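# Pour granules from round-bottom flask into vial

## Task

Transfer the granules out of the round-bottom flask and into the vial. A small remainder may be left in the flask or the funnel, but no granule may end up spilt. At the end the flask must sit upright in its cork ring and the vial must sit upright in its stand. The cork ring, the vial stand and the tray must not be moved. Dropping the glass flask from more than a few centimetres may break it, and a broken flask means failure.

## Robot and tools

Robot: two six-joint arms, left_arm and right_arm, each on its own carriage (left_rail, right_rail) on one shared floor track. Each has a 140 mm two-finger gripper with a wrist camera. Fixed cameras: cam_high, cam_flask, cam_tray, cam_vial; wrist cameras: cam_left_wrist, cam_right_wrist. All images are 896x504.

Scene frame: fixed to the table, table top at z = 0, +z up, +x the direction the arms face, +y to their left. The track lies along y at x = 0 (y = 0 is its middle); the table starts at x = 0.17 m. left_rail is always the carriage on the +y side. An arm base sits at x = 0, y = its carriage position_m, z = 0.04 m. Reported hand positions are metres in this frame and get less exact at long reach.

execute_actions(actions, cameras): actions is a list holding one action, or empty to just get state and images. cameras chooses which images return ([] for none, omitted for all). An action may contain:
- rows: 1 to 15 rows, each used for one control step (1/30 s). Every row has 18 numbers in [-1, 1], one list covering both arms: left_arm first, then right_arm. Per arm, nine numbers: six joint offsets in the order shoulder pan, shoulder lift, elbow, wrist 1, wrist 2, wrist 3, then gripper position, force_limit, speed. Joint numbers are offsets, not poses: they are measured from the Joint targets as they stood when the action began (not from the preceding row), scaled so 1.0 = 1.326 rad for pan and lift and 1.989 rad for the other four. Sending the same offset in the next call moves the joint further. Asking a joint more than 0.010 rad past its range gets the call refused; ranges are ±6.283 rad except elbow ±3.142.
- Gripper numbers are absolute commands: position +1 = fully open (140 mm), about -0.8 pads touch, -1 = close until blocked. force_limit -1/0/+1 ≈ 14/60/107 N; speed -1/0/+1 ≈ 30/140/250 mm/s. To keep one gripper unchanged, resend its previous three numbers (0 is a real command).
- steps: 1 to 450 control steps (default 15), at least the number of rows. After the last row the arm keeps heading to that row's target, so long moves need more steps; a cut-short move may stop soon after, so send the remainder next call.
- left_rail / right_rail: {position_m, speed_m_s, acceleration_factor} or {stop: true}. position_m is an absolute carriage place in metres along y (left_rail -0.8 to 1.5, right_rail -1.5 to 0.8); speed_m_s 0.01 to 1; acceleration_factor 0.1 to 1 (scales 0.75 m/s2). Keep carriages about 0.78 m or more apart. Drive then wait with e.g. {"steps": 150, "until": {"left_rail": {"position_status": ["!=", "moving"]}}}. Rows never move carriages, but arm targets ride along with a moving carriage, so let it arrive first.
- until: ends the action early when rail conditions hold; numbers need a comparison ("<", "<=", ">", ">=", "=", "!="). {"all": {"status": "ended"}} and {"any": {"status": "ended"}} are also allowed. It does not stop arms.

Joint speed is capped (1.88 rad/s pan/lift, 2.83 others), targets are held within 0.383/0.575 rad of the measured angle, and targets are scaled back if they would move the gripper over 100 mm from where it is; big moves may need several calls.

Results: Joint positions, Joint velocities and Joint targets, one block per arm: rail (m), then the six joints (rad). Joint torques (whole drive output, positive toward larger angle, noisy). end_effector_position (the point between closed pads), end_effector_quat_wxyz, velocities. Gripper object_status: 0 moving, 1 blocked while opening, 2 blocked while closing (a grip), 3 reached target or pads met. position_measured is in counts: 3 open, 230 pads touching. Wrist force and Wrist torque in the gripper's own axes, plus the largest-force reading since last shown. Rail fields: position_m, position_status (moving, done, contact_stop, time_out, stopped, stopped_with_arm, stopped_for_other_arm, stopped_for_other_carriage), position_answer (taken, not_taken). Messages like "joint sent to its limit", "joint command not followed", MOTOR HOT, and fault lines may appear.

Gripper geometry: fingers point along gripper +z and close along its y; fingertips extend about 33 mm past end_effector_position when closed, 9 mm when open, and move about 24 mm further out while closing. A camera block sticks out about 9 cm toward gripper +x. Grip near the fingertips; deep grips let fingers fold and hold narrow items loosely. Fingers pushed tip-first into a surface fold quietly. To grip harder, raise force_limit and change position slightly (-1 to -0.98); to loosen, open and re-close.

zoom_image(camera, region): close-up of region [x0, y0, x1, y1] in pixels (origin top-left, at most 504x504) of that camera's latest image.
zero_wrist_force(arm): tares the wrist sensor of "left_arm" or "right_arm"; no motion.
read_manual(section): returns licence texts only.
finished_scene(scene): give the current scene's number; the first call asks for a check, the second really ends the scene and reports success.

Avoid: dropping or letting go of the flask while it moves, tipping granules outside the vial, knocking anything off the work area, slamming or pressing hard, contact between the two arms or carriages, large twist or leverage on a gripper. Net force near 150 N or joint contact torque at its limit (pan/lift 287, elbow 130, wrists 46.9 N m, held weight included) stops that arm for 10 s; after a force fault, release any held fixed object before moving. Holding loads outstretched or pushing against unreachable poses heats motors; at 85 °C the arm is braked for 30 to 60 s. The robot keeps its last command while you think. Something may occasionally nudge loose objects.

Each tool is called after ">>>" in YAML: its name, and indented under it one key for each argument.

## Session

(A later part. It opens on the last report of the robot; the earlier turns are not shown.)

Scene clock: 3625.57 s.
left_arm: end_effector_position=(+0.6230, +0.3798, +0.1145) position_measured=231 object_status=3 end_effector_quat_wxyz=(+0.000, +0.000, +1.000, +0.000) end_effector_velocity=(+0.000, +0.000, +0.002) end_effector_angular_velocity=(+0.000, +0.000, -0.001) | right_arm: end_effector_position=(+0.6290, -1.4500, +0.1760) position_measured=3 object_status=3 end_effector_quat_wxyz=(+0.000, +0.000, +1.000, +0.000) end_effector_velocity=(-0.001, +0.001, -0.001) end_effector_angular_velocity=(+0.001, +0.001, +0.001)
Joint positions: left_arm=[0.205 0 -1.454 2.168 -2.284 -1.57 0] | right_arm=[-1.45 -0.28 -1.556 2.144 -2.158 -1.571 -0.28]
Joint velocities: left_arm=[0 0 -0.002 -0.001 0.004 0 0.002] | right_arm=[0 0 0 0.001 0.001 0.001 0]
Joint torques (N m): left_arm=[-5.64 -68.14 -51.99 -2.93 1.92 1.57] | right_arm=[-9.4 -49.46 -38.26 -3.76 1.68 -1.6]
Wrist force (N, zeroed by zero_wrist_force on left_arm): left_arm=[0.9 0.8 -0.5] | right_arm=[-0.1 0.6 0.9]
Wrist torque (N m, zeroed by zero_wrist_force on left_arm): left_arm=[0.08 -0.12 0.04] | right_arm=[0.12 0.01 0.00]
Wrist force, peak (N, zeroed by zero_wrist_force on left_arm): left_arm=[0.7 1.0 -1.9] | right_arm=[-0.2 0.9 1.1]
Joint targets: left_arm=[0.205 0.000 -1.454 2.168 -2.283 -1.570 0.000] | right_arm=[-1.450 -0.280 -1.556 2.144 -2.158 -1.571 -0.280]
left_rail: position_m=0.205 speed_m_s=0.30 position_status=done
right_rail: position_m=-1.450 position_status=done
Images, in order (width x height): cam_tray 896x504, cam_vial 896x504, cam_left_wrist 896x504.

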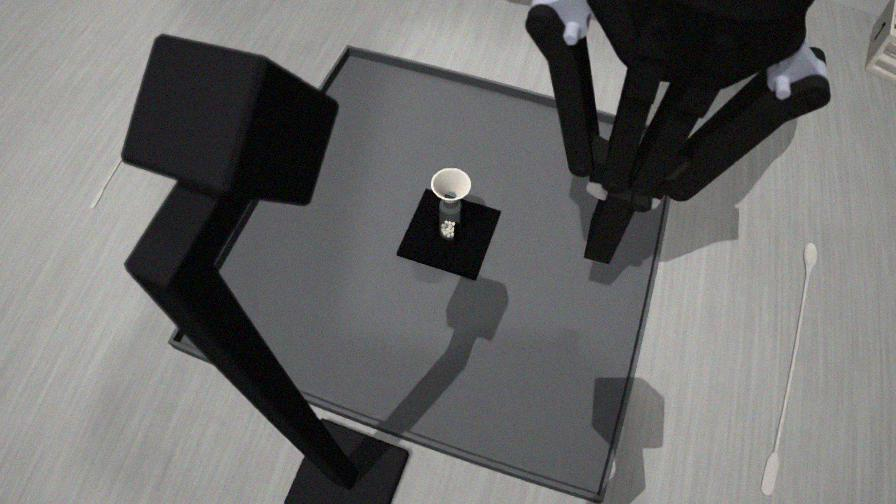

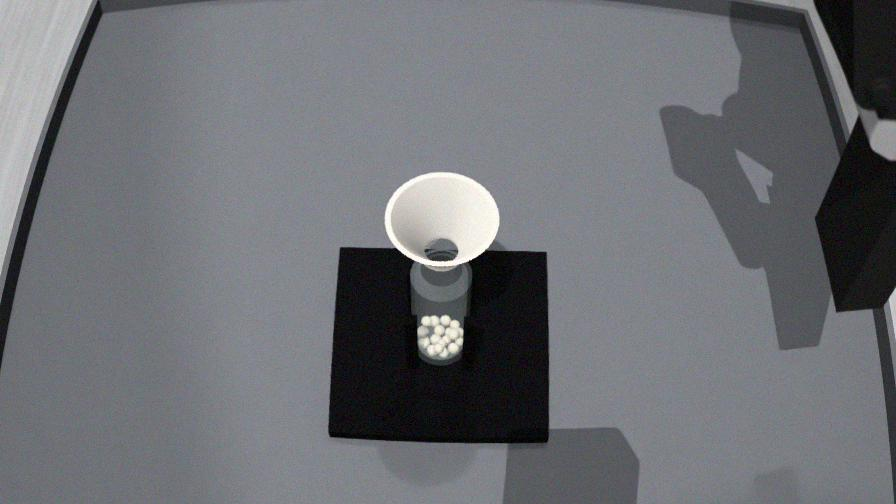

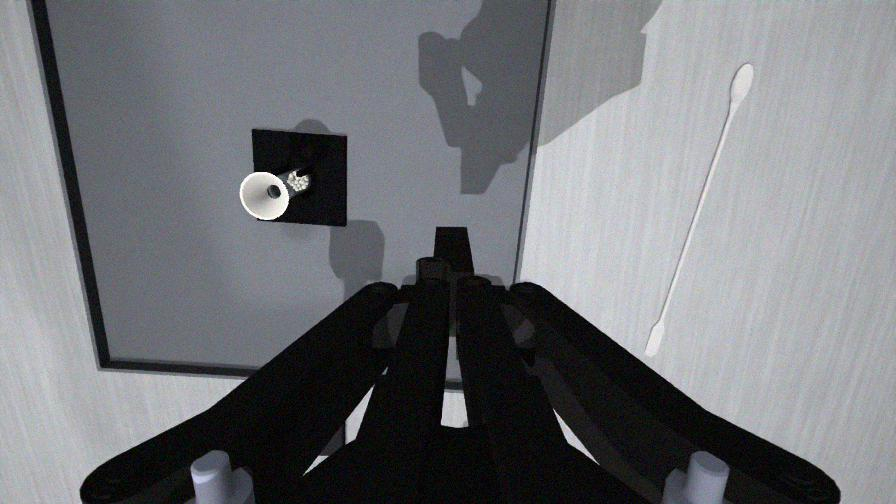

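>>> execute_actions:
  actions:
    - {"left_rail":{"position_m":0.1034},"rows":[[0,-0.00027,0.00027,-0.00009,0,0,-1.0,-1,-1,0,0,0,0,0,0,1,1,1],[0,-0.00108,0.00107,-0.00035,0,0,-1.0,-1,-1,0,0,0,0,0,0,1,1,1],[0,-0.00238,0.00237,-0.00078,0,0,-1.0,-1,-1,0,0,0,0,0,0,1,1,1],[0,-0.00412,0.00411,-0.00136,0,0,-1.0,-1,-1,0,0,0,0,0,0,1,1,1],[0,-0.00623,0.00621,-0.00205,0,0,-1.0,-1,-1,0,0,0,0,0,0,1,1,1],[0,-0.00861,0.00858,-0.00284,0,0,-1.0,-1,-1,0,0,0,0,0,0,1,1,1],[0,-0.01115,0.01111,-0.00368,0,0,-1.0,-1,-1,0,0,0,0,0,0,1,1,1],[0,-0.01376,0.01371,-0.00454,0,0,-1.0,-1,-1,0,0,0,0,0,0,1,1,1],[0,-0.0163,0.01625,-0.00538,0,0,-1.0,-1,-1,0,0,0,0,0,0,1,1,1],[0,-0.01868,0.01862,-0.00616,0,0,-1.0,-1,-1,0,0,0,0,0,0,1,1,1],[0,-0.02079,0.02072,-0.00686,0,0,-1.0,-1,-1,0,0,0,0,0,0,1,1,1],[0,-0.02253,0.02245,-0.00743,0,0,-1.0,-1,-1,0,0,0,0,0,0,1,1,1],[0,-0.02383,0.02375,-0.00786,0,0,-1.0,-1,-1,0,0,0,0,0,0,1,1,1],[0,-0.02464,0.02455,-0.00813,0,0,-1.0,-1,-1,0,0,0,0,0,0,1,1,1],[0,-0.02491,0.02482,-0.00822,0,0,-1.0,-1,-1,0,0,0,0,0,0,1,1,1]],"steps":60,"until":{"left_rail":{"position_status":["!=","moving"]}}}
  cameras: ["cam_left_wrist", "cam_vial", "cam_tray"]

Scene clock: 3685.57 s.
left_arm: end_effector_position=(+0.5967, +0.2779, +0.1097) position_measured=231 object_status=3 end_effector_quat_wxyz=(+0.000, +0.000, +1.000, +0.000) end_effector_velocity=(+0.000, +0.000, +0.000) end_effector_angular_velocity=(+0.001, -0.001, +0.002) | right_arm: end_effector_position=(+0.6290, -1.4500, +0.1760) position_measured=3 object_status=3 end_effector_quat_wxyz=(+0.000, +0.000, +1.000, +0.000) end_effector_velocity=(+0.000, +0.001, +0.000) end_effector_angular_velocity=(+0.001, +0.000, +0.001)
Joint positions: left_arm=[0.103 0 -1.488 2.217 -2.3 -1.57 0] | right_arm=[-1.45 -0.28 -1.556 2.144 -2.158 -1.571 -0.281]
Joint velocities: left_arm=[0 0.001 0 0 0 0.001 -0.001] | right_arm=[0 0.001 -0.001 0.001 0.001 0.001 0]
Joint torques (N m): left_arm=[-4.33 -60.66 -25.13 -7.03 1.82 1.83] | right_arm=[-13.11 -48.73 -37.68 -4.07 1.26 -1.6]
Wrist force (N, zeroed by zero_wrist_force on left_arm): left_arm=[0.6 0.8 -0.4] | right_arm=[0.1 0.5 0.9]
Wrist torque (N m, zeroed by zero_wrist_force on left_arm): left_arm=[0.08 -0.05 0.03] | right_arm=[0.12 -0.05 0.00]
Wrist force, peak (N, zeroed by zero_wrist_force on left_arm): left_arm=[0.0 2.2 -0.6] | right_arm=[-0.2 0.7 1.2]
Joint targets: left_arm=[0.103 0.000 -1.488 2.217 -2.300 -1.570 0.000] | right_arm=[-1.450 -0.280 -1.556 2.144 -2.158 -1.571 -0.280]
left_rail: position_m=0.103 speed_m_s=0.30 position_status=done
right_rail: position_m=-1.450 position_status=done
Images, in order (width x height): cam_tray 896x504, cam_vial 896x504, cam_left_wrist 896x504.

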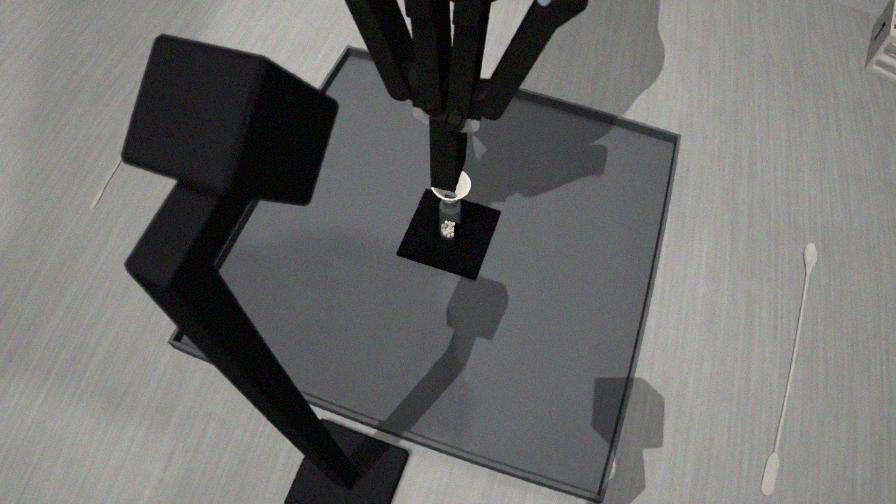

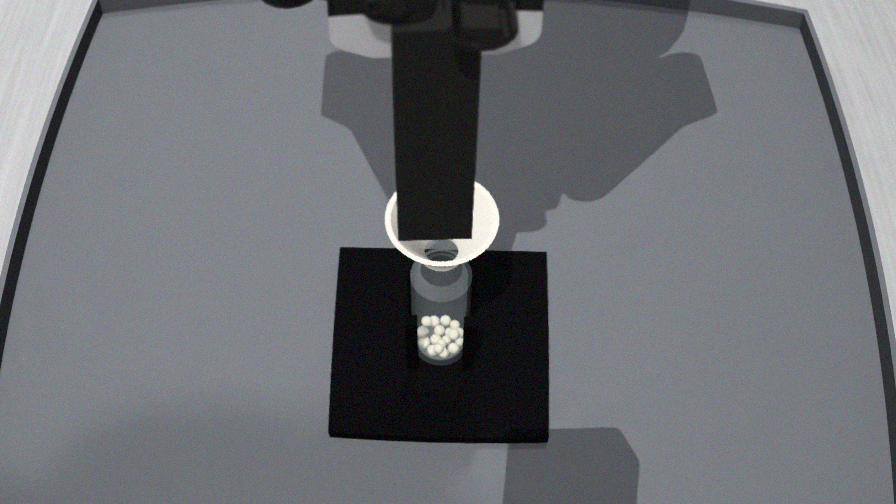

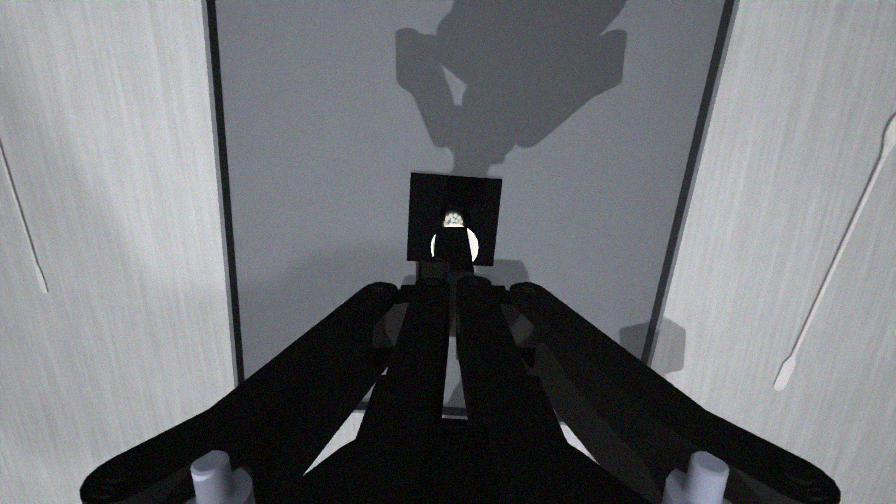

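I'll start by reading the current state and images.

>>> execute_actions:
  actions: []
  cameras: ["cam_vial", "cam_left_wrist"]

Scene clock: 3731.77 s.
left_arm: end_effector_position=(+0.5967, +0.2778, +0.1097) position_measured=231 object_status=3 end_effector_quat_wxyz=(+0.000, +0.000, +1.000, +0.000) end_effector_velocity=(+0.000, +0.000, +0.000) end_effector_angular_velocity=(-0.001, -0.001, +0.000) | right_arm: end_effector_position=(+0.6290, -1.4500, +0.1760) position_measured=3 object_status=3 end_effector_quat_wxyz=(+0.000, +0.000, +1.000, +0.000) end_effector_velocity=(+0.000, +0.000, -0.001) end_effector_angular_velocity=(+0.002, +0.001, -0.001)
Joint positions: left_arm=[0.103 0 -1.488 2.217 -2.3 -1.57 0] | right_arm=[-1.45 -0.28 -1.556 2.144 -2.158 -1.571 -0.28]
Joint velocities: left_arm=[0 0.001 0 0 -0.001 -0.001 0.001] | right_arm=[0 -0.001 0 0.001 0 0.002 0]
Joint torques (N m): left_arm=[-4.63 -59.84 -33.37 -5.74 1.82 1.69] | right_arm=[-10.32 -50.14 -36.15 -3.9 1.86 -1.57]
Wrist force (N, zeroed by zero_wrist_force on left_arm): left_arm=[0.7 0.5 -0.4] | right_arm=[0.0 0.6 0.7]
Wrist torque (N m, zeroed by zero_wrist_force on left_arm): left_arm=[-0.01 -0.09 0.02] | right_arm=[0.13 -0.02 0.00]
Wrist force, peak (N, zeroed by zero_wrist_force on left_arm): left_arm=[1.1 1.1 -0.4] | right_arm=[-0.2 0.6 1.1]
Joint targets: left_arm=[0.103 0.000 -1.488 2.217 -2.300 -1.570 0.000] | right_arm=[-1.450 -0.280 -1.556 2.144 -2.158 -1.571 -0.280]
Tool commands: left_gripper/position=-1.0 left_gripper/force_limit=-1.0 left_gripper/speed=-1.0 right_gripper/position=+1.0 right_gripper/force_limit=+1.0 right_gripper/speed=+1.0
left_rail: position_m=0.103 speed_m_s=0.30 position_status=done
right_rail: position_m=-1.450 position_status=done
Images, in order (width x height): cam_vial 896x504, cam_left_wrist 896x504.

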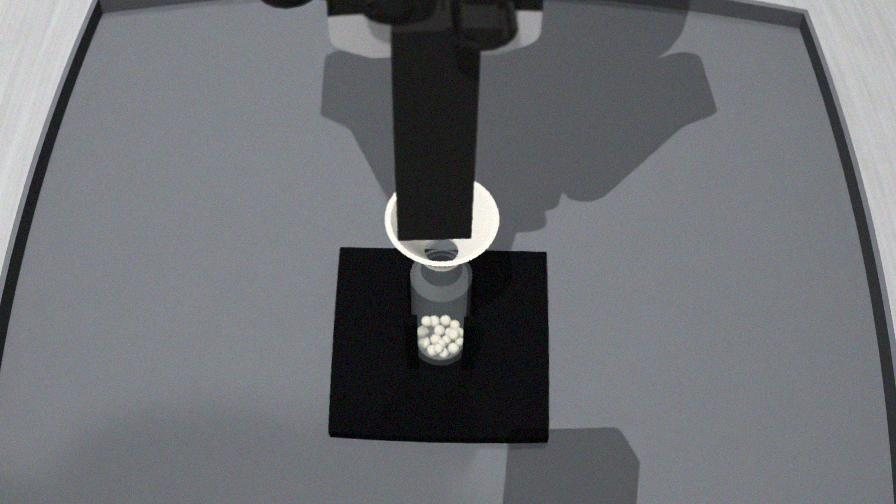

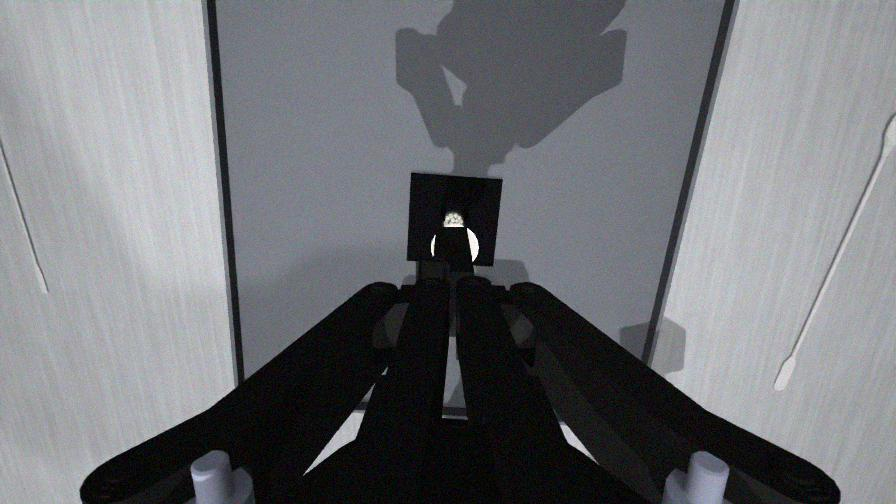

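>>> zoom_image:
  camera: "cam_vial"
  region: [340, 120, 540, 280]

>>> zoom_image:
  camera: "cam_left_wrist"
  region: [380, 170, 530, 300]

Scaled by 2.520 from the camera's 896x504 image, which has a finer 1280x720 frame.

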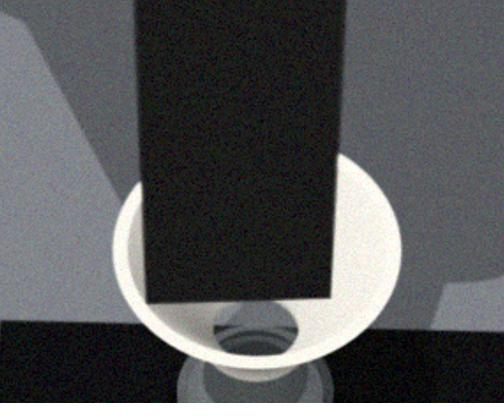

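Scaled by 3.360 from the camera's 896x504 image, which has a finer 1280x720 frame.

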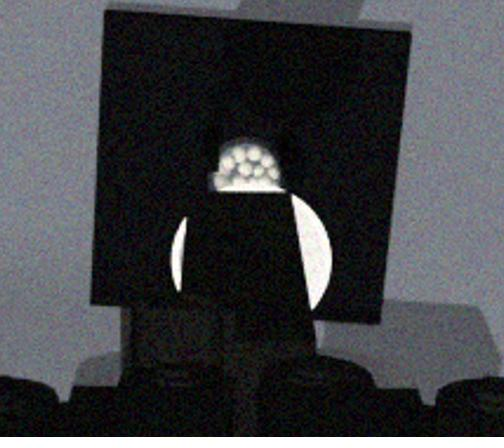

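>>> execute_actions:
  actions:
    - {"left_rail": {"position_m": 0.1049, "speed_m_s": 0.05, "acceleration_factor": 0.2}, "rows": [[0,0.0000674,0.0000309,-0.0000758,0,0,-1,-1,-1,0,0,0,0,0,0,1,1,1],[0,0.000267,0.000122,-0.000301,0,0,-1,-1,-1,0,0,0,0,0,0,1,1,1],[0,0.000591,0.00027,-0.000664,0,0,-1,-1,-1,0,0,0,0,0,0,1,1,1],[0,0.001023,0.000468,-0.001151,0,0,-1,-1,-1,0,0,0,0,0,0,1,1,1],[0,0.001546,0.000708,-0.00174,0,0,-1,-1,-1,0,0,0,0,0,0,1,1,1],[0,0.002137,0.000978,-0.002404,0,0,-1,-1,-1,0,0,0,0,0,0,1,1,1],[0,0.002769,0.001267,-0.003115,0,0,-1,-1,-1,0,0,0,0,0,0,1,1,1],[0,0.003415,0.001564,-0.003843,0,0,-1,-1,-1,0,0,0,0,0,0,1,1,1],[0,0.004047,0.001853,-0.004554,0,0,-1,-1,-1,0,0,0,0,0,0,1,1,1],[0,0.004638,0.002123,-0.005219,0,0,-1,-1,-1,0,0,0,0,0,0,1,1,1],[0,0.005161,0.002363,-0.005807,0,0,-1,-1,-1,0,0,0,0,0,0,1,1,1],[0,0.005594,0.002561,-0.006294,0,0,-1,-1,-1,0,0,0,0,0,0,1,1,1],[0,0.005917,0.002709,-0.006657,0,0,-1,-1,-1,0,0,0,0,0,0,1,1,1],[0,0.006117,0.0028,-0.006882,0,0,-1,-1,-1,0,0,0,0,0,0,1,1,1],[0,0.006184,0.002831,-0.006958,0,0,-1,-1,-1,0,0,0,0,0,0,1,1,1]], "steps": 25}
  cameras: ["cam_vial"]

>>> zoom_image:
  camera: "cam_vial"
  region: [340, 120, 540, 280]

Scene clock: 3783.27 s.
left_arm: end_effector_position=(+0.5964, +0.2793, +0.1035) position_measured=231 object_status=3 end_effector_quat_wxyz=(+0.000, +0.000, +1.000, +0.000) end_effector_velocity=(+0.001, +0.000, +0.000) end_effector_angular_velocity=(+0.000, -0.001, +0.000) | right_arm: end_effector_position=(+0.6290, -1.4500, +0.1760) position_measured=3 object_status=3 end_effector_quat_wxyz=(+0.000, +0.000, +1.000, +0.000) end_effector_velocity=(+0.000, -0.001, +0.001) end_effector_angular_velocity=(+0.000, -0.001, -0.002)
Joint positions: left_arm=[0.105 0 -1.479 2.223 -2.313 -1.57 0] | right_arm=[-1.45 -0.28 -1.556 2.144 -2.158 -1.571 -0.28]
Joint velocities: left_arm=[0 0 0 -0.001 -0.001 0 0] | right_arm=[0 -0.001 -0.001 0 0 0 0]
Joint torques (N m): left_arm=[-4.9 -38.25 -24.48 -7.04 1.81 1.69] | right_arm=[-13.25 -48.25 -38.84 -4.02 1.53 -1.82]
Wrist force (N, zeroed by zero_wrist_force on left_arm): left_arm=[0.8 1.2 -0.2] | right_arm=[-0.1 0.6 0.8]
Wrist torque (N m, zeroed by zero_wrist_force on left_arm): left_arm=[0.15 -0.11 0.04] | right_arm=[0.14 0.01 0.00]
Wrist force, peak (N, zeroed by zero_wrist_force on left_arm): left_arm=[0.9 1.5 -0.7] | right_arm=[-0.1 1.0 1.0]
Joint targets: left_arm=[0.105 0.000 -1.479 2.223 -2.313 -1.570 0.000] | right_arm=[-1.450 -0.280 -1.556 2.144 -2.158 -1.571 -0.280]
left_rail: position_m=0.105 speed_m_s=0.05 position_status=done
right_rail: position_m=-1.450 position_status=done
Images, in order (width x height): cam_vial 896x504.

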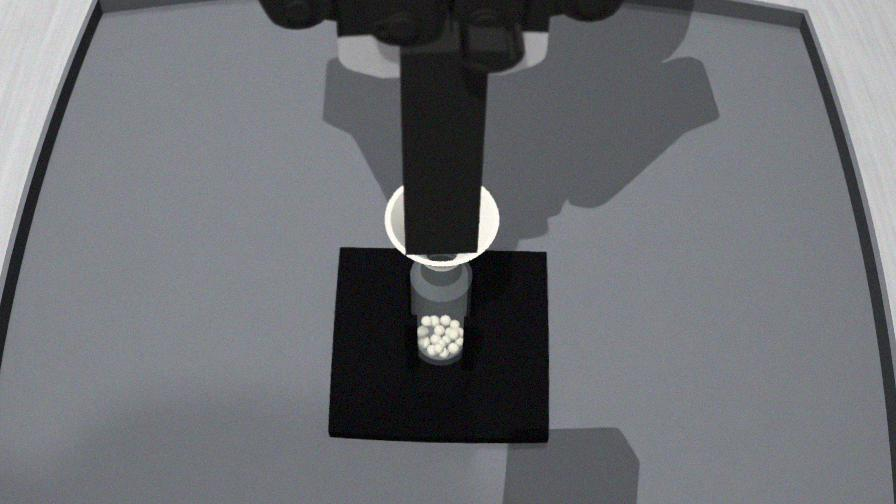

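Scaled by 2.520 from the camera's 896x504 image, which has a finer 1280x720 frame.

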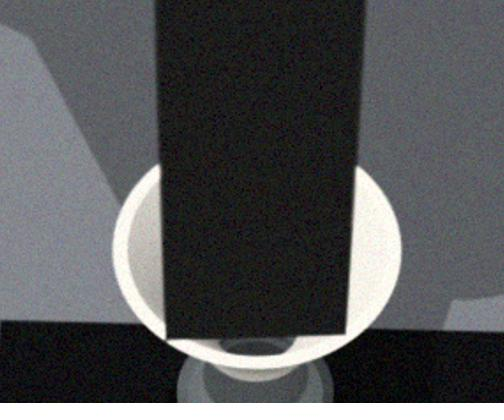

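>>> execute_actions:
  actions:
    - {"rows": [[0,0,0,0,0,0,-0.6,-1,-1,0,0,0,0,0,0,1,1,1]], "steps": 25}
  cameras: ["cam_vial"]

>>> zoom_image:
  camera: "cam_vial"
  region: [340, 160, 540, 380]

Scene clock: 3790.70 s.
left_arm: end_effector_position=(+0.5964, +0.2793, +0.1034) position_measured=205 object_status=3 end_effector_quat_wxyz=(+0.000, +0.000, +1.000, +0.000) end_effector_velocity=(-0.001, +0.000, +0.000) end_effector_angular_velocity=(-0.001, +0.001, +0.000) | right_arm: end_effector_position=(+0.6290, -1.4500, +0.1760) position_measured=3 object_status=3 end_effector_quat_wxyz=(+0.000, +0.000, +1.000, +0.000) end_effector_velocity=(-0.001, +0.002, +0.000) end_effector_angular_velocity=(+0.001, +0.001, +0.002)
Joint positions: left_arm=[0.105 0 -1.479 2.223 -2.313 -1.57 0] | right_arm=[-1.45 -0.28 -1.556 2.144 -2.158 -1.571 -0.28]
Joint velocities: left_arm=[0 0 0 0.001 0 -0.001 0] | right_arm=[0 0.002 0 0.001 0 0.001 0]
Joint torques (N m): left_arm=[-6.28 -37.87 -34.8 -5.36 1.87 1.56] | right_arm=[-13.4 -50.6 -37.56 -3.67 1.53 -1.77]
Wrist force (N, zeroed by zero_wrist_force on left_arm): left_arm=[0.2 0.6 -0.3] | right_arm=[0.1 0.2 0.8]
Wrist torque (N m, zeroed by zero_wrist_force on left_arm): left_arm=[0.02 0.04 0.04] | right_arm=[0.06 -0.05 0.00]
Wrist force, peak (N, zeroed by zero_wrist_force on left_arm): left_arm=[1.1 1.0 -0.4] | right_arm=[0.0 0.9 1.0]
Joint targets: left_arm=[0.105 0.000 -1.479 2.223 -2.313 -1.570 0.000] | right_arm=[-1.450 -0.280 -1.556 2.144 -2.158 -1.571 -0.280]
left_rail: position_m=0.105 speed_m_s=0.05 position_status=done
right_rail: position_m=-1.450 position_status=done
Images, in order (width x height): cam_vial 896x504.

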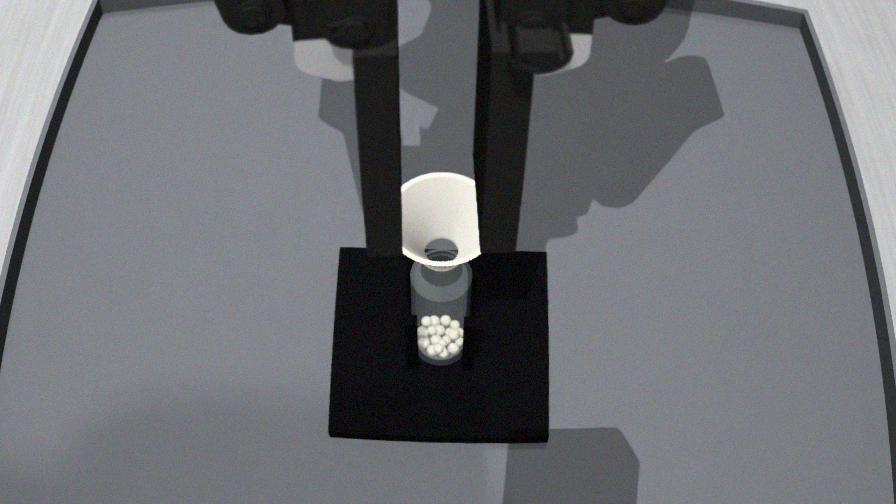

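Scaled by 2.291 from the camera's 896x504 image, which has a finer 1280x720 frame.

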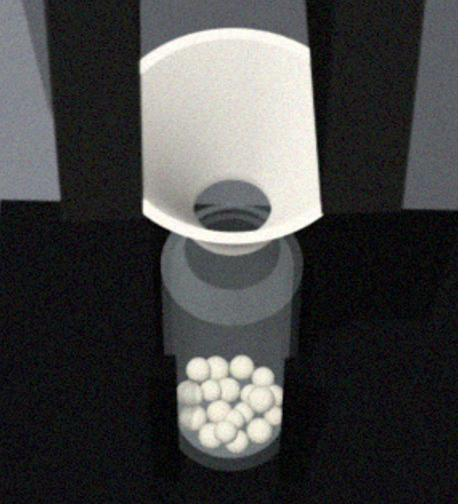

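>>> zoom_image:
  camera: "cam_vial"
  region: [400, 300, 484, 370]

>>> execute_actions:
  actions: []
  cameras: ["cam_tray", "cam_left_wrist", "cam_flask"]

Scaled by 6.000 from the camera's 896x504 image, which has a finer 1280x720 frame.

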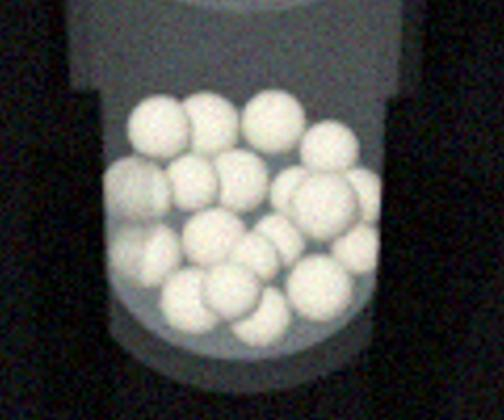

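Scene clock: 3800.50 s.
left_arm: end_effector_position=(+0.5964, +0.2793, +0.1034) position_measured=205 object_status=3 end_effector_quat_wxyz=(+0.000, +0.000, +1.000, +0.000) end_effector_velocity=(+0.000, +0.000, +0.000) end_effector_angular_velocity=(-0.001, +0.000, -0.002) | right_arm: end_effector_position=(+0.6290, -1.4500, +0.1760) position_measured=3 object_status=3 end_effector_quat_wxyz=(+0.000, +0.000, +1.000, +0.000) end_effector_velocity=(+0.001, +0.000, +0.000) end_effector_angular_velocity=(-0.001, -0.001, +0.000)
Joint positions: left_arm=[0.105 0 -1.479 2.223 -2.313 -1.57 0] | right_arm=[-1.45 -0.28 -1.556 2.144 -2.158 -1.571 -0.281]
Joint velocities: left_arm=[0 0 0 0 0 -0.001 0.002] | right_arm=[0 0 0 -0.001 -0.001 -0.001 0]
Joint torques (N m): left_arm=[-5.18 -38.81 -42.23 -4.04 1.93 1.68] | right_arm=[-13.91 -48.94 -36.21 -3.65 1.23 -1.43]
Wrist force (N, zeroed by zero_wrist_force on left_arm): left_arm=[1.0 1.0 -0.5] | right_arm=[-0.2 0.3 1.1]
Wrist torque (N m, zeroed by zero_wrist_force on left_arm): left_arm=[0.12 -0.15 0.04] | right_arm=[0.08 0.03 0.00]
Wrist force, peak (N, zeroed by zero_wrist_force on left_arm): left_arm=[1.0 1.3 -0.4] | right_arm=[-0.1 0.6 1.2]
Joint targets: left_arm=[0.105 0.000 -1.479 2.223 -2.313 -1.570 0.000] | right_arm=[-1.450 -0.280 -1.556 2.144 -2.158 -1.571 -0.280]
Tool commands: left_gripper/position=-0.6 left_gripper/force_limit=-1.0 left_gripper/speed=-1.0 right_gripper/position=+1.0 right_gripper/force_limit=+1.0 right_gripper/speed=+1.0
left_rail: position_m=0.105 speed_m_s=0.05 position_status=done
right_rail: position_m=-1.450 position_status=done
Images, in order (width x height): cam_flask 896x504, cam_tray 896x504, cam_left_wrist 896x504.

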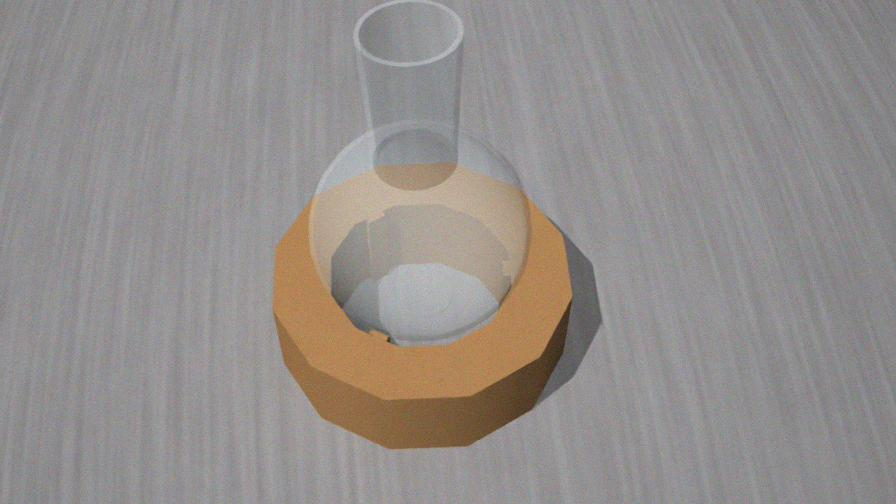

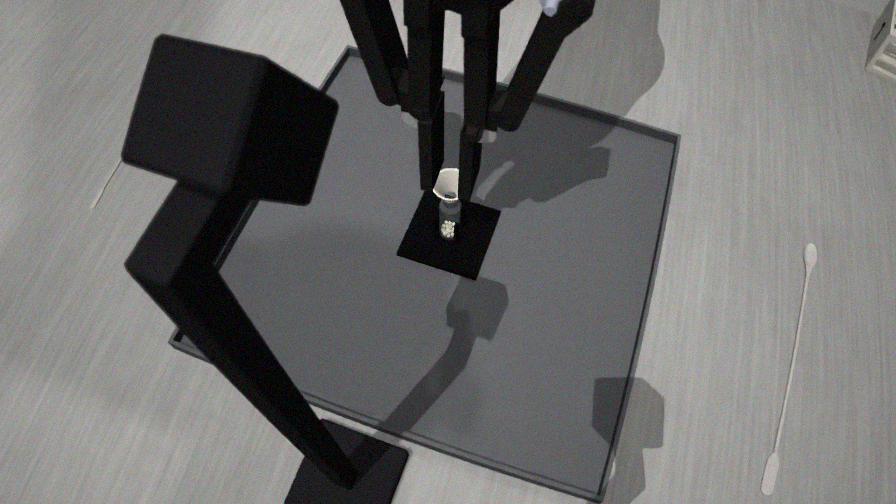

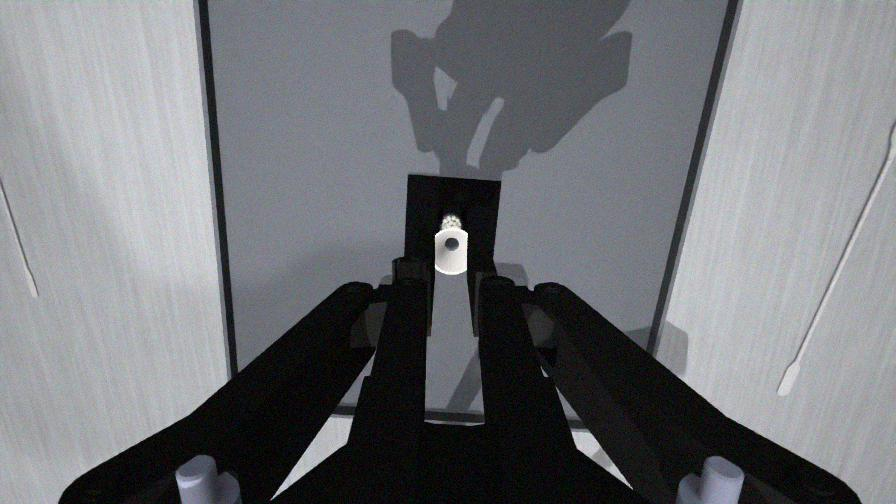

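>>> zoom_image:
  camera: "cam_left_wrist"
  region: [410, 200, 494, 284]

>>> zoom_image:
  camera: "cam_tray"
  region: [380, 130, 540, 290]

Scaled by 6.000 from the camera's 896x504 image, which has a finer 1280x720 frame.

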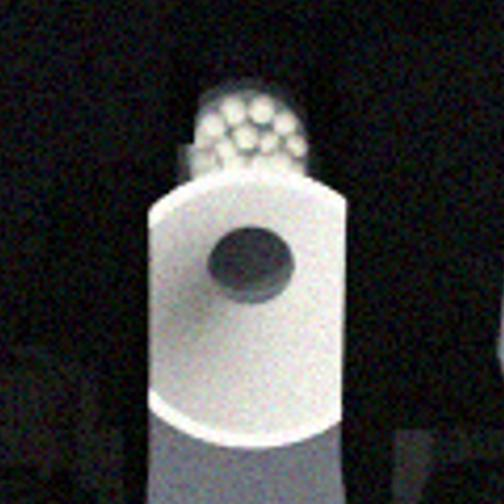

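Scaled by 3.150 from the camera's 896x504 image, which has a finer 1280x720 frame.

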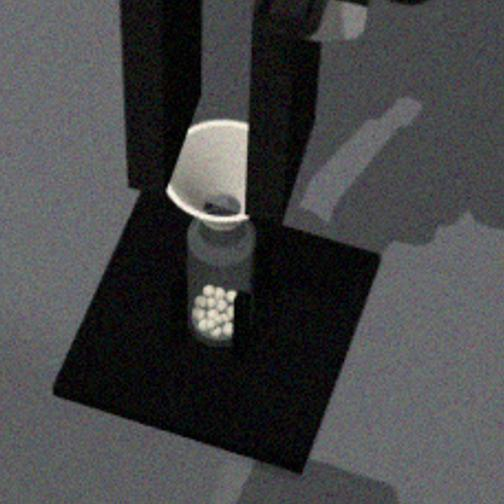

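>>> execute_actions:
  actions:
    - {"rows": [[0,-0.001258,-0.00084,0.001678,0,0,-0.6,-1,-1,0,0,0,0,0,0,1,1,1],[0,-0.004985,-0.003328,0.006652,0,0,-0.6,-1,-1,0,0,0,0,0,0,1,1,1],[0,-0.011021,-0.007358,0.014705,0,0,-0.6,-1,-1,0,0,0,0,0,0,1,1,1],[0,-0.019087,-0.012743,0.025467,0,0,-0.6,-1,-1,0,0,0,0,0,0,1,1,1],[0,-0.02885,-0.019261,0.038494,0,0,-0.6,-1,-1,0,0,0,0,0,0,1,1,1],[0,-0.03987,-0.026618,0.053198,0,0,-0.6,-1,-1,0,0,0,0,0,0,1,1,1],[0,-0.051664,-0.034492,0.068935,0,0,-0.6,-1,-1,0,0,0,0,0,0,1,1,1],[0,-0.063735,-0.04255,0.08504,0,0,-0.6,-1,-1,0,0,0,0,0,0,1,1,1],[0,-0.075529,-0.050424,0.100777,0,0,-0.6,-1,-1,0,0,0,0,0,0,1,1,1],[0,-0.086549,-0.057782,0.115481,0,0,-0.6,-1,-1,0,0,0,0,0,0,1,1,1],[0,-0.096312,-0.064299,0.128508,0,0,-0.6,-1,-1,0,0,0,0,0,0,1,1,1],[0,-0.104378,-0.069684,0.13927,0,0,-0.6,-1,-1,0,0,0,0,0,0,1,1,1],[0,-0.110414,-0.073714,0.147323,0,0,-0.6,-1,-1,0,0,0,0,0,0,1,1,1],[0,-0.114141,-0.076202,0.152297,0,0,-0.6,-1,-1,0,0,0,0,0,0,1,1,1],[0,-0.115399,-0.077042,0.153975,0,0,-0.6,-1,-1,0,0,0,0,0,0,1,1,1]], "steps": 22}
  cameras: ["cam_tray", "cam_vial", "cam_left_wrist"]

Scene clock: 3837.37 s.
left_arm: end_effector_position=(+0.5998, +0.2793, +0.2495) position_measured=205 object_status=3 end_effector_quat_wxyz=(+0.000, +0.000, +1.000, +0.000) end_effector_velocity=(+0.000, -0.001, +0.002) end_effector_angular_velocity=(-0.001, +0.000, -0.001) | right_arm: end_effector_position=(+0.6290, -1.4500, +0.1760) position_measured=3 object_status=3 end_effector_quat_wxyz=(+0.000, +0.000, +1.000, +0.000) end_effector_velocity=(+0.001, -0.001, +0.001) end_effector_angular_velocity=(-0.001, -0.002, -0.001)
Joint positions: left_arm=[0.105 0 -1.632 2.07 -2.008 -1.57 0] | right_arm=[-1.45 -0.28 -1.556 2.144 -2.158 -1.571 -0.28]
Joint velocities: left_arm=[0 0 -0.002 -0.002 0.004 -0.001 0] | right_arm=[0 -0.001 0.001 -0.001 -0.001 0 0]
Joint torques (N m): left_arm=[-5.09 -52.02 -56.82 -3.3 1.84 1.73] | right_arm=[-11.31 -45.06 -37.29 -3.86 1.36 -1.56]
Wrist force (N, zeroed by zero_wrist_force on left_arm): left_arm=[0.9 1.1 -0.4] | right_arm=[-0.3 0.7 0.7]
Wrist torque (N m, zeroed by zero_wrist_force on left_arm): left_arm=[0.13 -0.11 0.02] | right_arm=[0.15 0.03 0.00]
Wrist force, peak (N, zeroed by zero_wrist_force on left_arm): left_arm=[0.7 1.3 -3.4] | right_arm=[0.0 0.8 1.0]
Joint targets: left_arm=[0.105 0.000 -1.632 2.069 -2.007 -1.570 0.000] | right_arm=[-1.450 -0.280 -1.556 2.144 -2.158 -1.571 -0.280]
left_rail: position_m=0.105 speed_m_s=0.05 position_status=done
right_rail: position_m=-1.450 position_status=done
Images, in order (width x height): cam_tray 896x504, cam_vial 896x504, cam_left_wrist 896x504.

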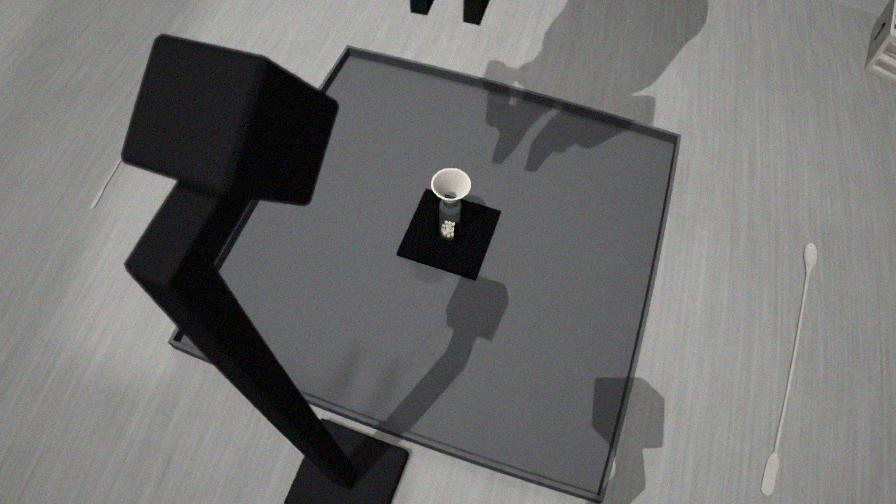

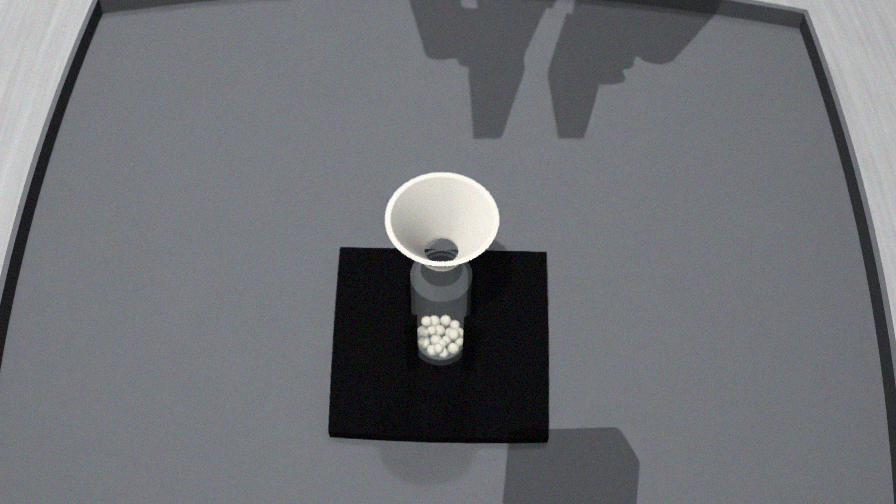

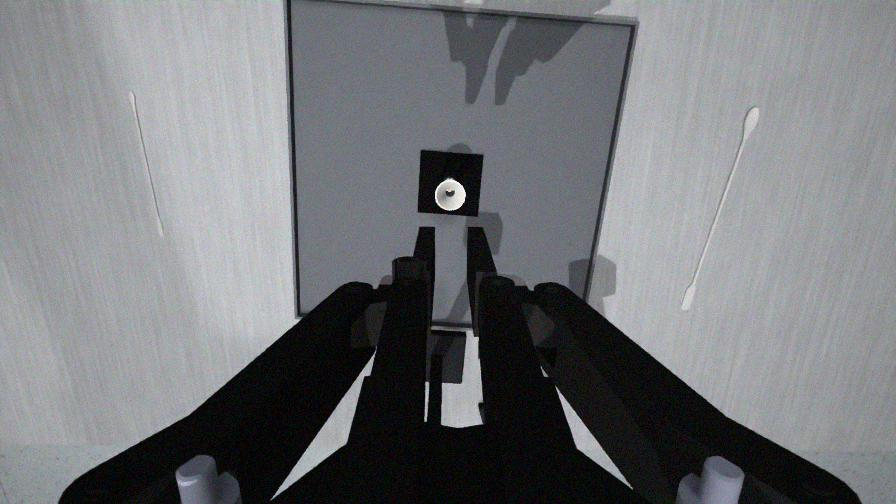

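>>> zoom_image:
  camera: "cam_left_wrist"
  region: [280, 0, 460, 120]

>>> zoom_image:
  camera: "cam_left_wrist"
  region: [460, 0, 650, 120]

>>> zoom_image:
  camera: "cam_left_wrist"
  region: [280, 120, 460, 330]

>>> zoom_image:
  camera: "cam_left_wrist"
  region: [460, 120, 650, 330]

Scaled by 2.800 from the camera's 896x504 image, which has a finer 1280x720 frame.

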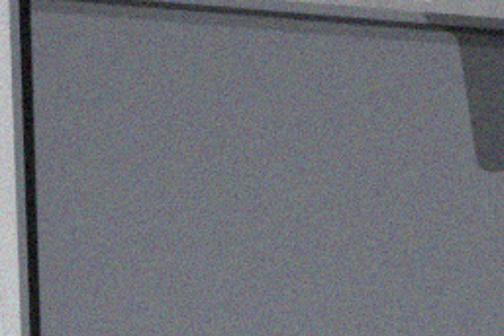

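Scaled by 2.653 from the camera's 896x504 image, which has a finer 1280x720 frame.

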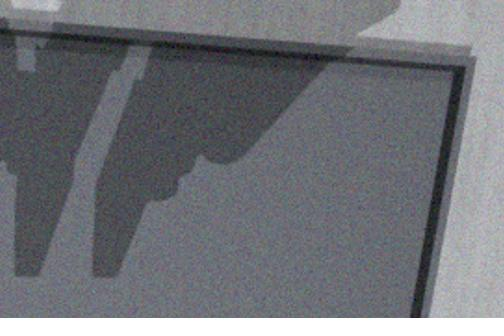

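Scaled by 2.400 from the camera's 896x504 image, which has a finer 1280x720 frame.

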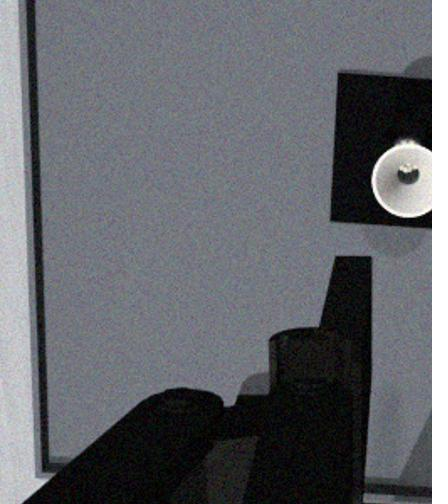

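Scaled by 2.400 from the camera's 896x504 image, which has a finer 1280x720 frame.

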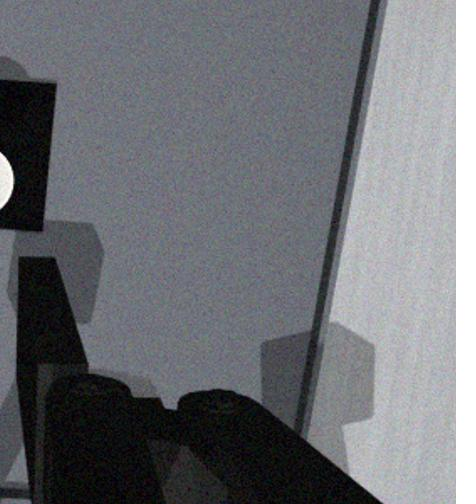

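>>> zoom_image:
  camera: "cam_tray"
  region: [330, 40, 690, 280]

>>> zoom_image:
  camera: "cam_tray"
  region: [330, 270, 690, 504]

>>> zoom_image:
  camera: "cam_tray"
  region: [150, 160, 360, 440]

>>> zoom_image:
  camera: "cam_vial"
  region: [330, 160, 560, 380]

Scaled by 1.400 from the camera's 896x504 image, which has a finer 1280x720 frame.

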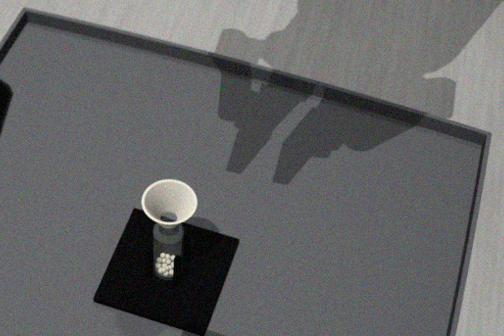

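Scaled by 1.400 from the camera's 896x504 image, which has a finer 1280x720 frame.

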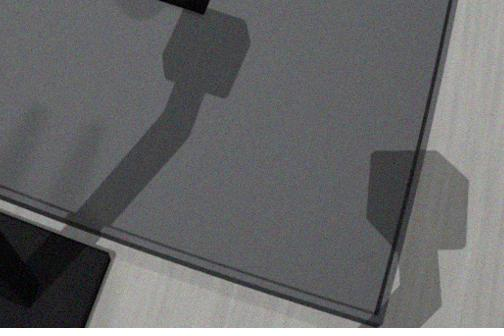

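Scaled by 1.800 from the camera's 896x504 image, which has a finer 1280x720 frame.

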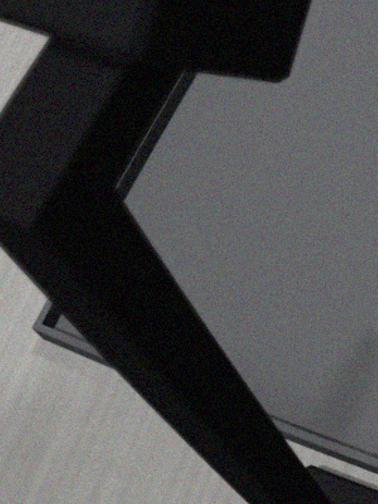

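Scaled by 2.191 from the camera's 896x504 image, which has a finer 1280x720 frame.

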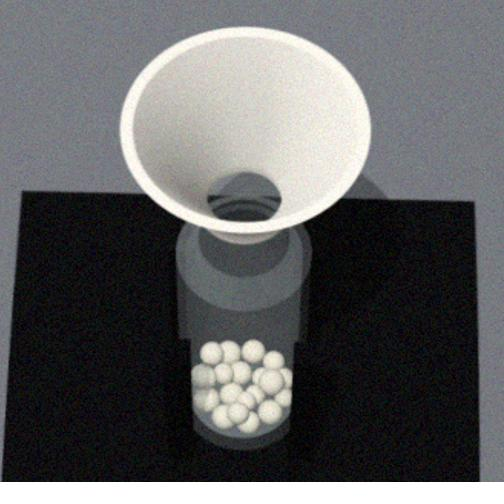

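>>> finished_scene:
  scene: 1

This call ended nothing. Check each condition of the task against the scene as it is now, look again where you are not sure, and mend what is not met. Then call finished_scene again.

>>> execute_actions:
  actions: []
  cameras: ["cam_high", "cam_flask"]

>>> zoom_image:
  camera: "cam_flask"
  region: [250, 0, 600, 460]

Scene clock: 3866.50 s.
left_arm: end_effector_position=(+0.5998, +0.2793, +0.2497) position_measured=205 object_status=3 end_effector_quat_wxyz=(+0.000, +0.000, +1.000, +0.000) end_effector_velocity=(+0.000, +0.000, +0.000) end_effector_angular_velocity=(+0.001, +0.001, +0.001) | right_arm: end_effector_position=(+0.6290, -1.4500, +0.1760) position_measured=3 object_status=3 end_effector_quat_wxyz=(+0.000, +0.000, +1.000, +0.000) end_effector_velocity=(+0.000, +0.000, +0.000) end_effector_angular_velocity=(-0.002, +0.001, +0.000)
Joint positions: left_arm=[0.105 0 -1.632 2.069 -2.007 -1.57 0] | right_arm=[-1.45 -0.28 -1.556 2.144 -2.158 -1.571 -0.28]
Joint velocities: left_arm=[0 0 0 0 0.001 0.001 -0.001] | right_arm=[0 0.001 0 0 0 -0.002 0.001]
Joint torques (N m): left_arm=[-5.63 -53.68 -50.15 -3.67 1.7 1.7] | right_arm=[-11.61 -49.85 -37.19 -3.69 1.24 -1.49]
Wrist force (N, zeroed by zero_wrist_force on left_arm): left_arm=[1.0 1.3 -0.3] | right_arm=[0.3 0.2 0.8]
Wrist torque (N m, zeroed by zero_wrist_force on left_arm): left_arm=[0.16 -0.15 0.02] | right_arm=[0.05 -0.09 0.01]
Wrist force, peak (N, zeroed by zero_wrist_force on left_arm): left_arm=[1.1 1.4 -0.4] | right_arm=[0.0 0.8 1.0]
Joint targets: left_arm=[0.105 0.000 -1.632 2.069 -2.007 -1.570 0.000] | right_arm=[-1.450 -0.280 -1.556 2.144 -2.158 -1.571 -0.280]
Tool commands: left_gripper/position=-0.6 left_gripper/force_limit=-1.0 left_gripper/speed=-1.0 right_gripper/position=+1.0 right_gripper/force_limit=+1.0 right_gripper/speed=+1.0
left_rail: position_m=0.105 speed_m_s=0.05 position_status=done
right_rail: position_m=-1.450 position_status=done
Images, in order (width x height): cam_high 896x504, cam_flask 896x504.

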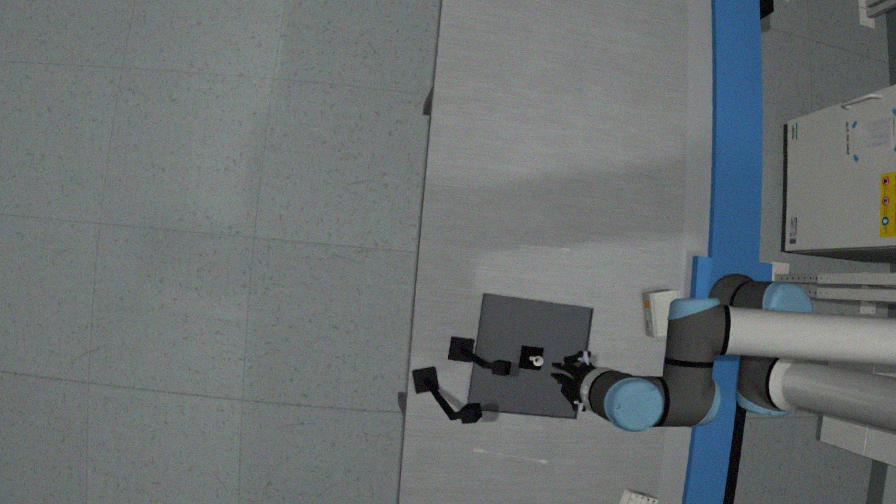

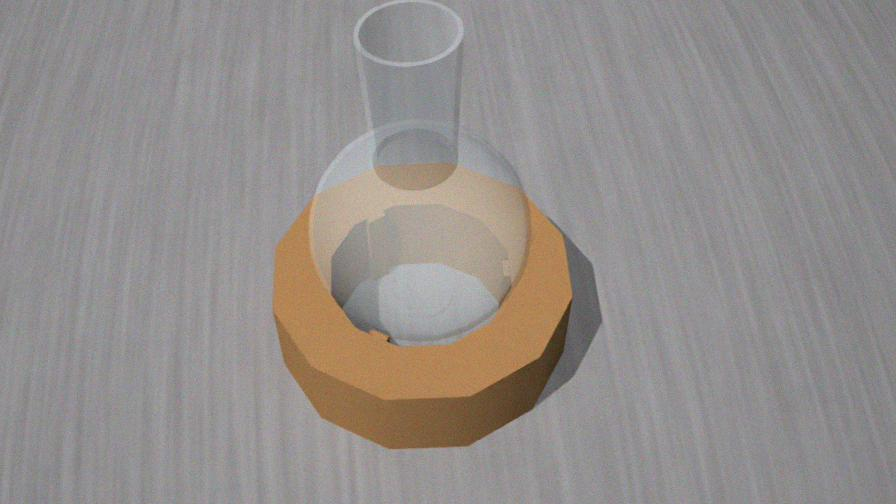

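Scaled by 1.096 from the camera's 896x504 image, which has a finer 1280x720 frame.

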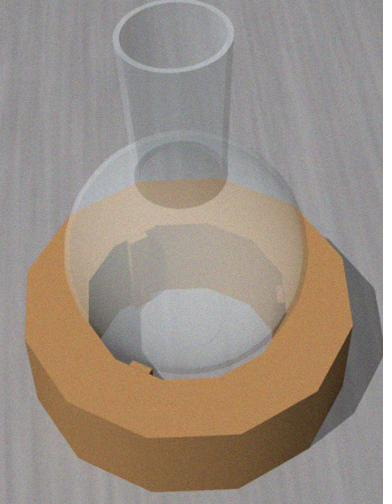

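>>> finished_scene:
  scene: 1

The scene is finished: the task was done.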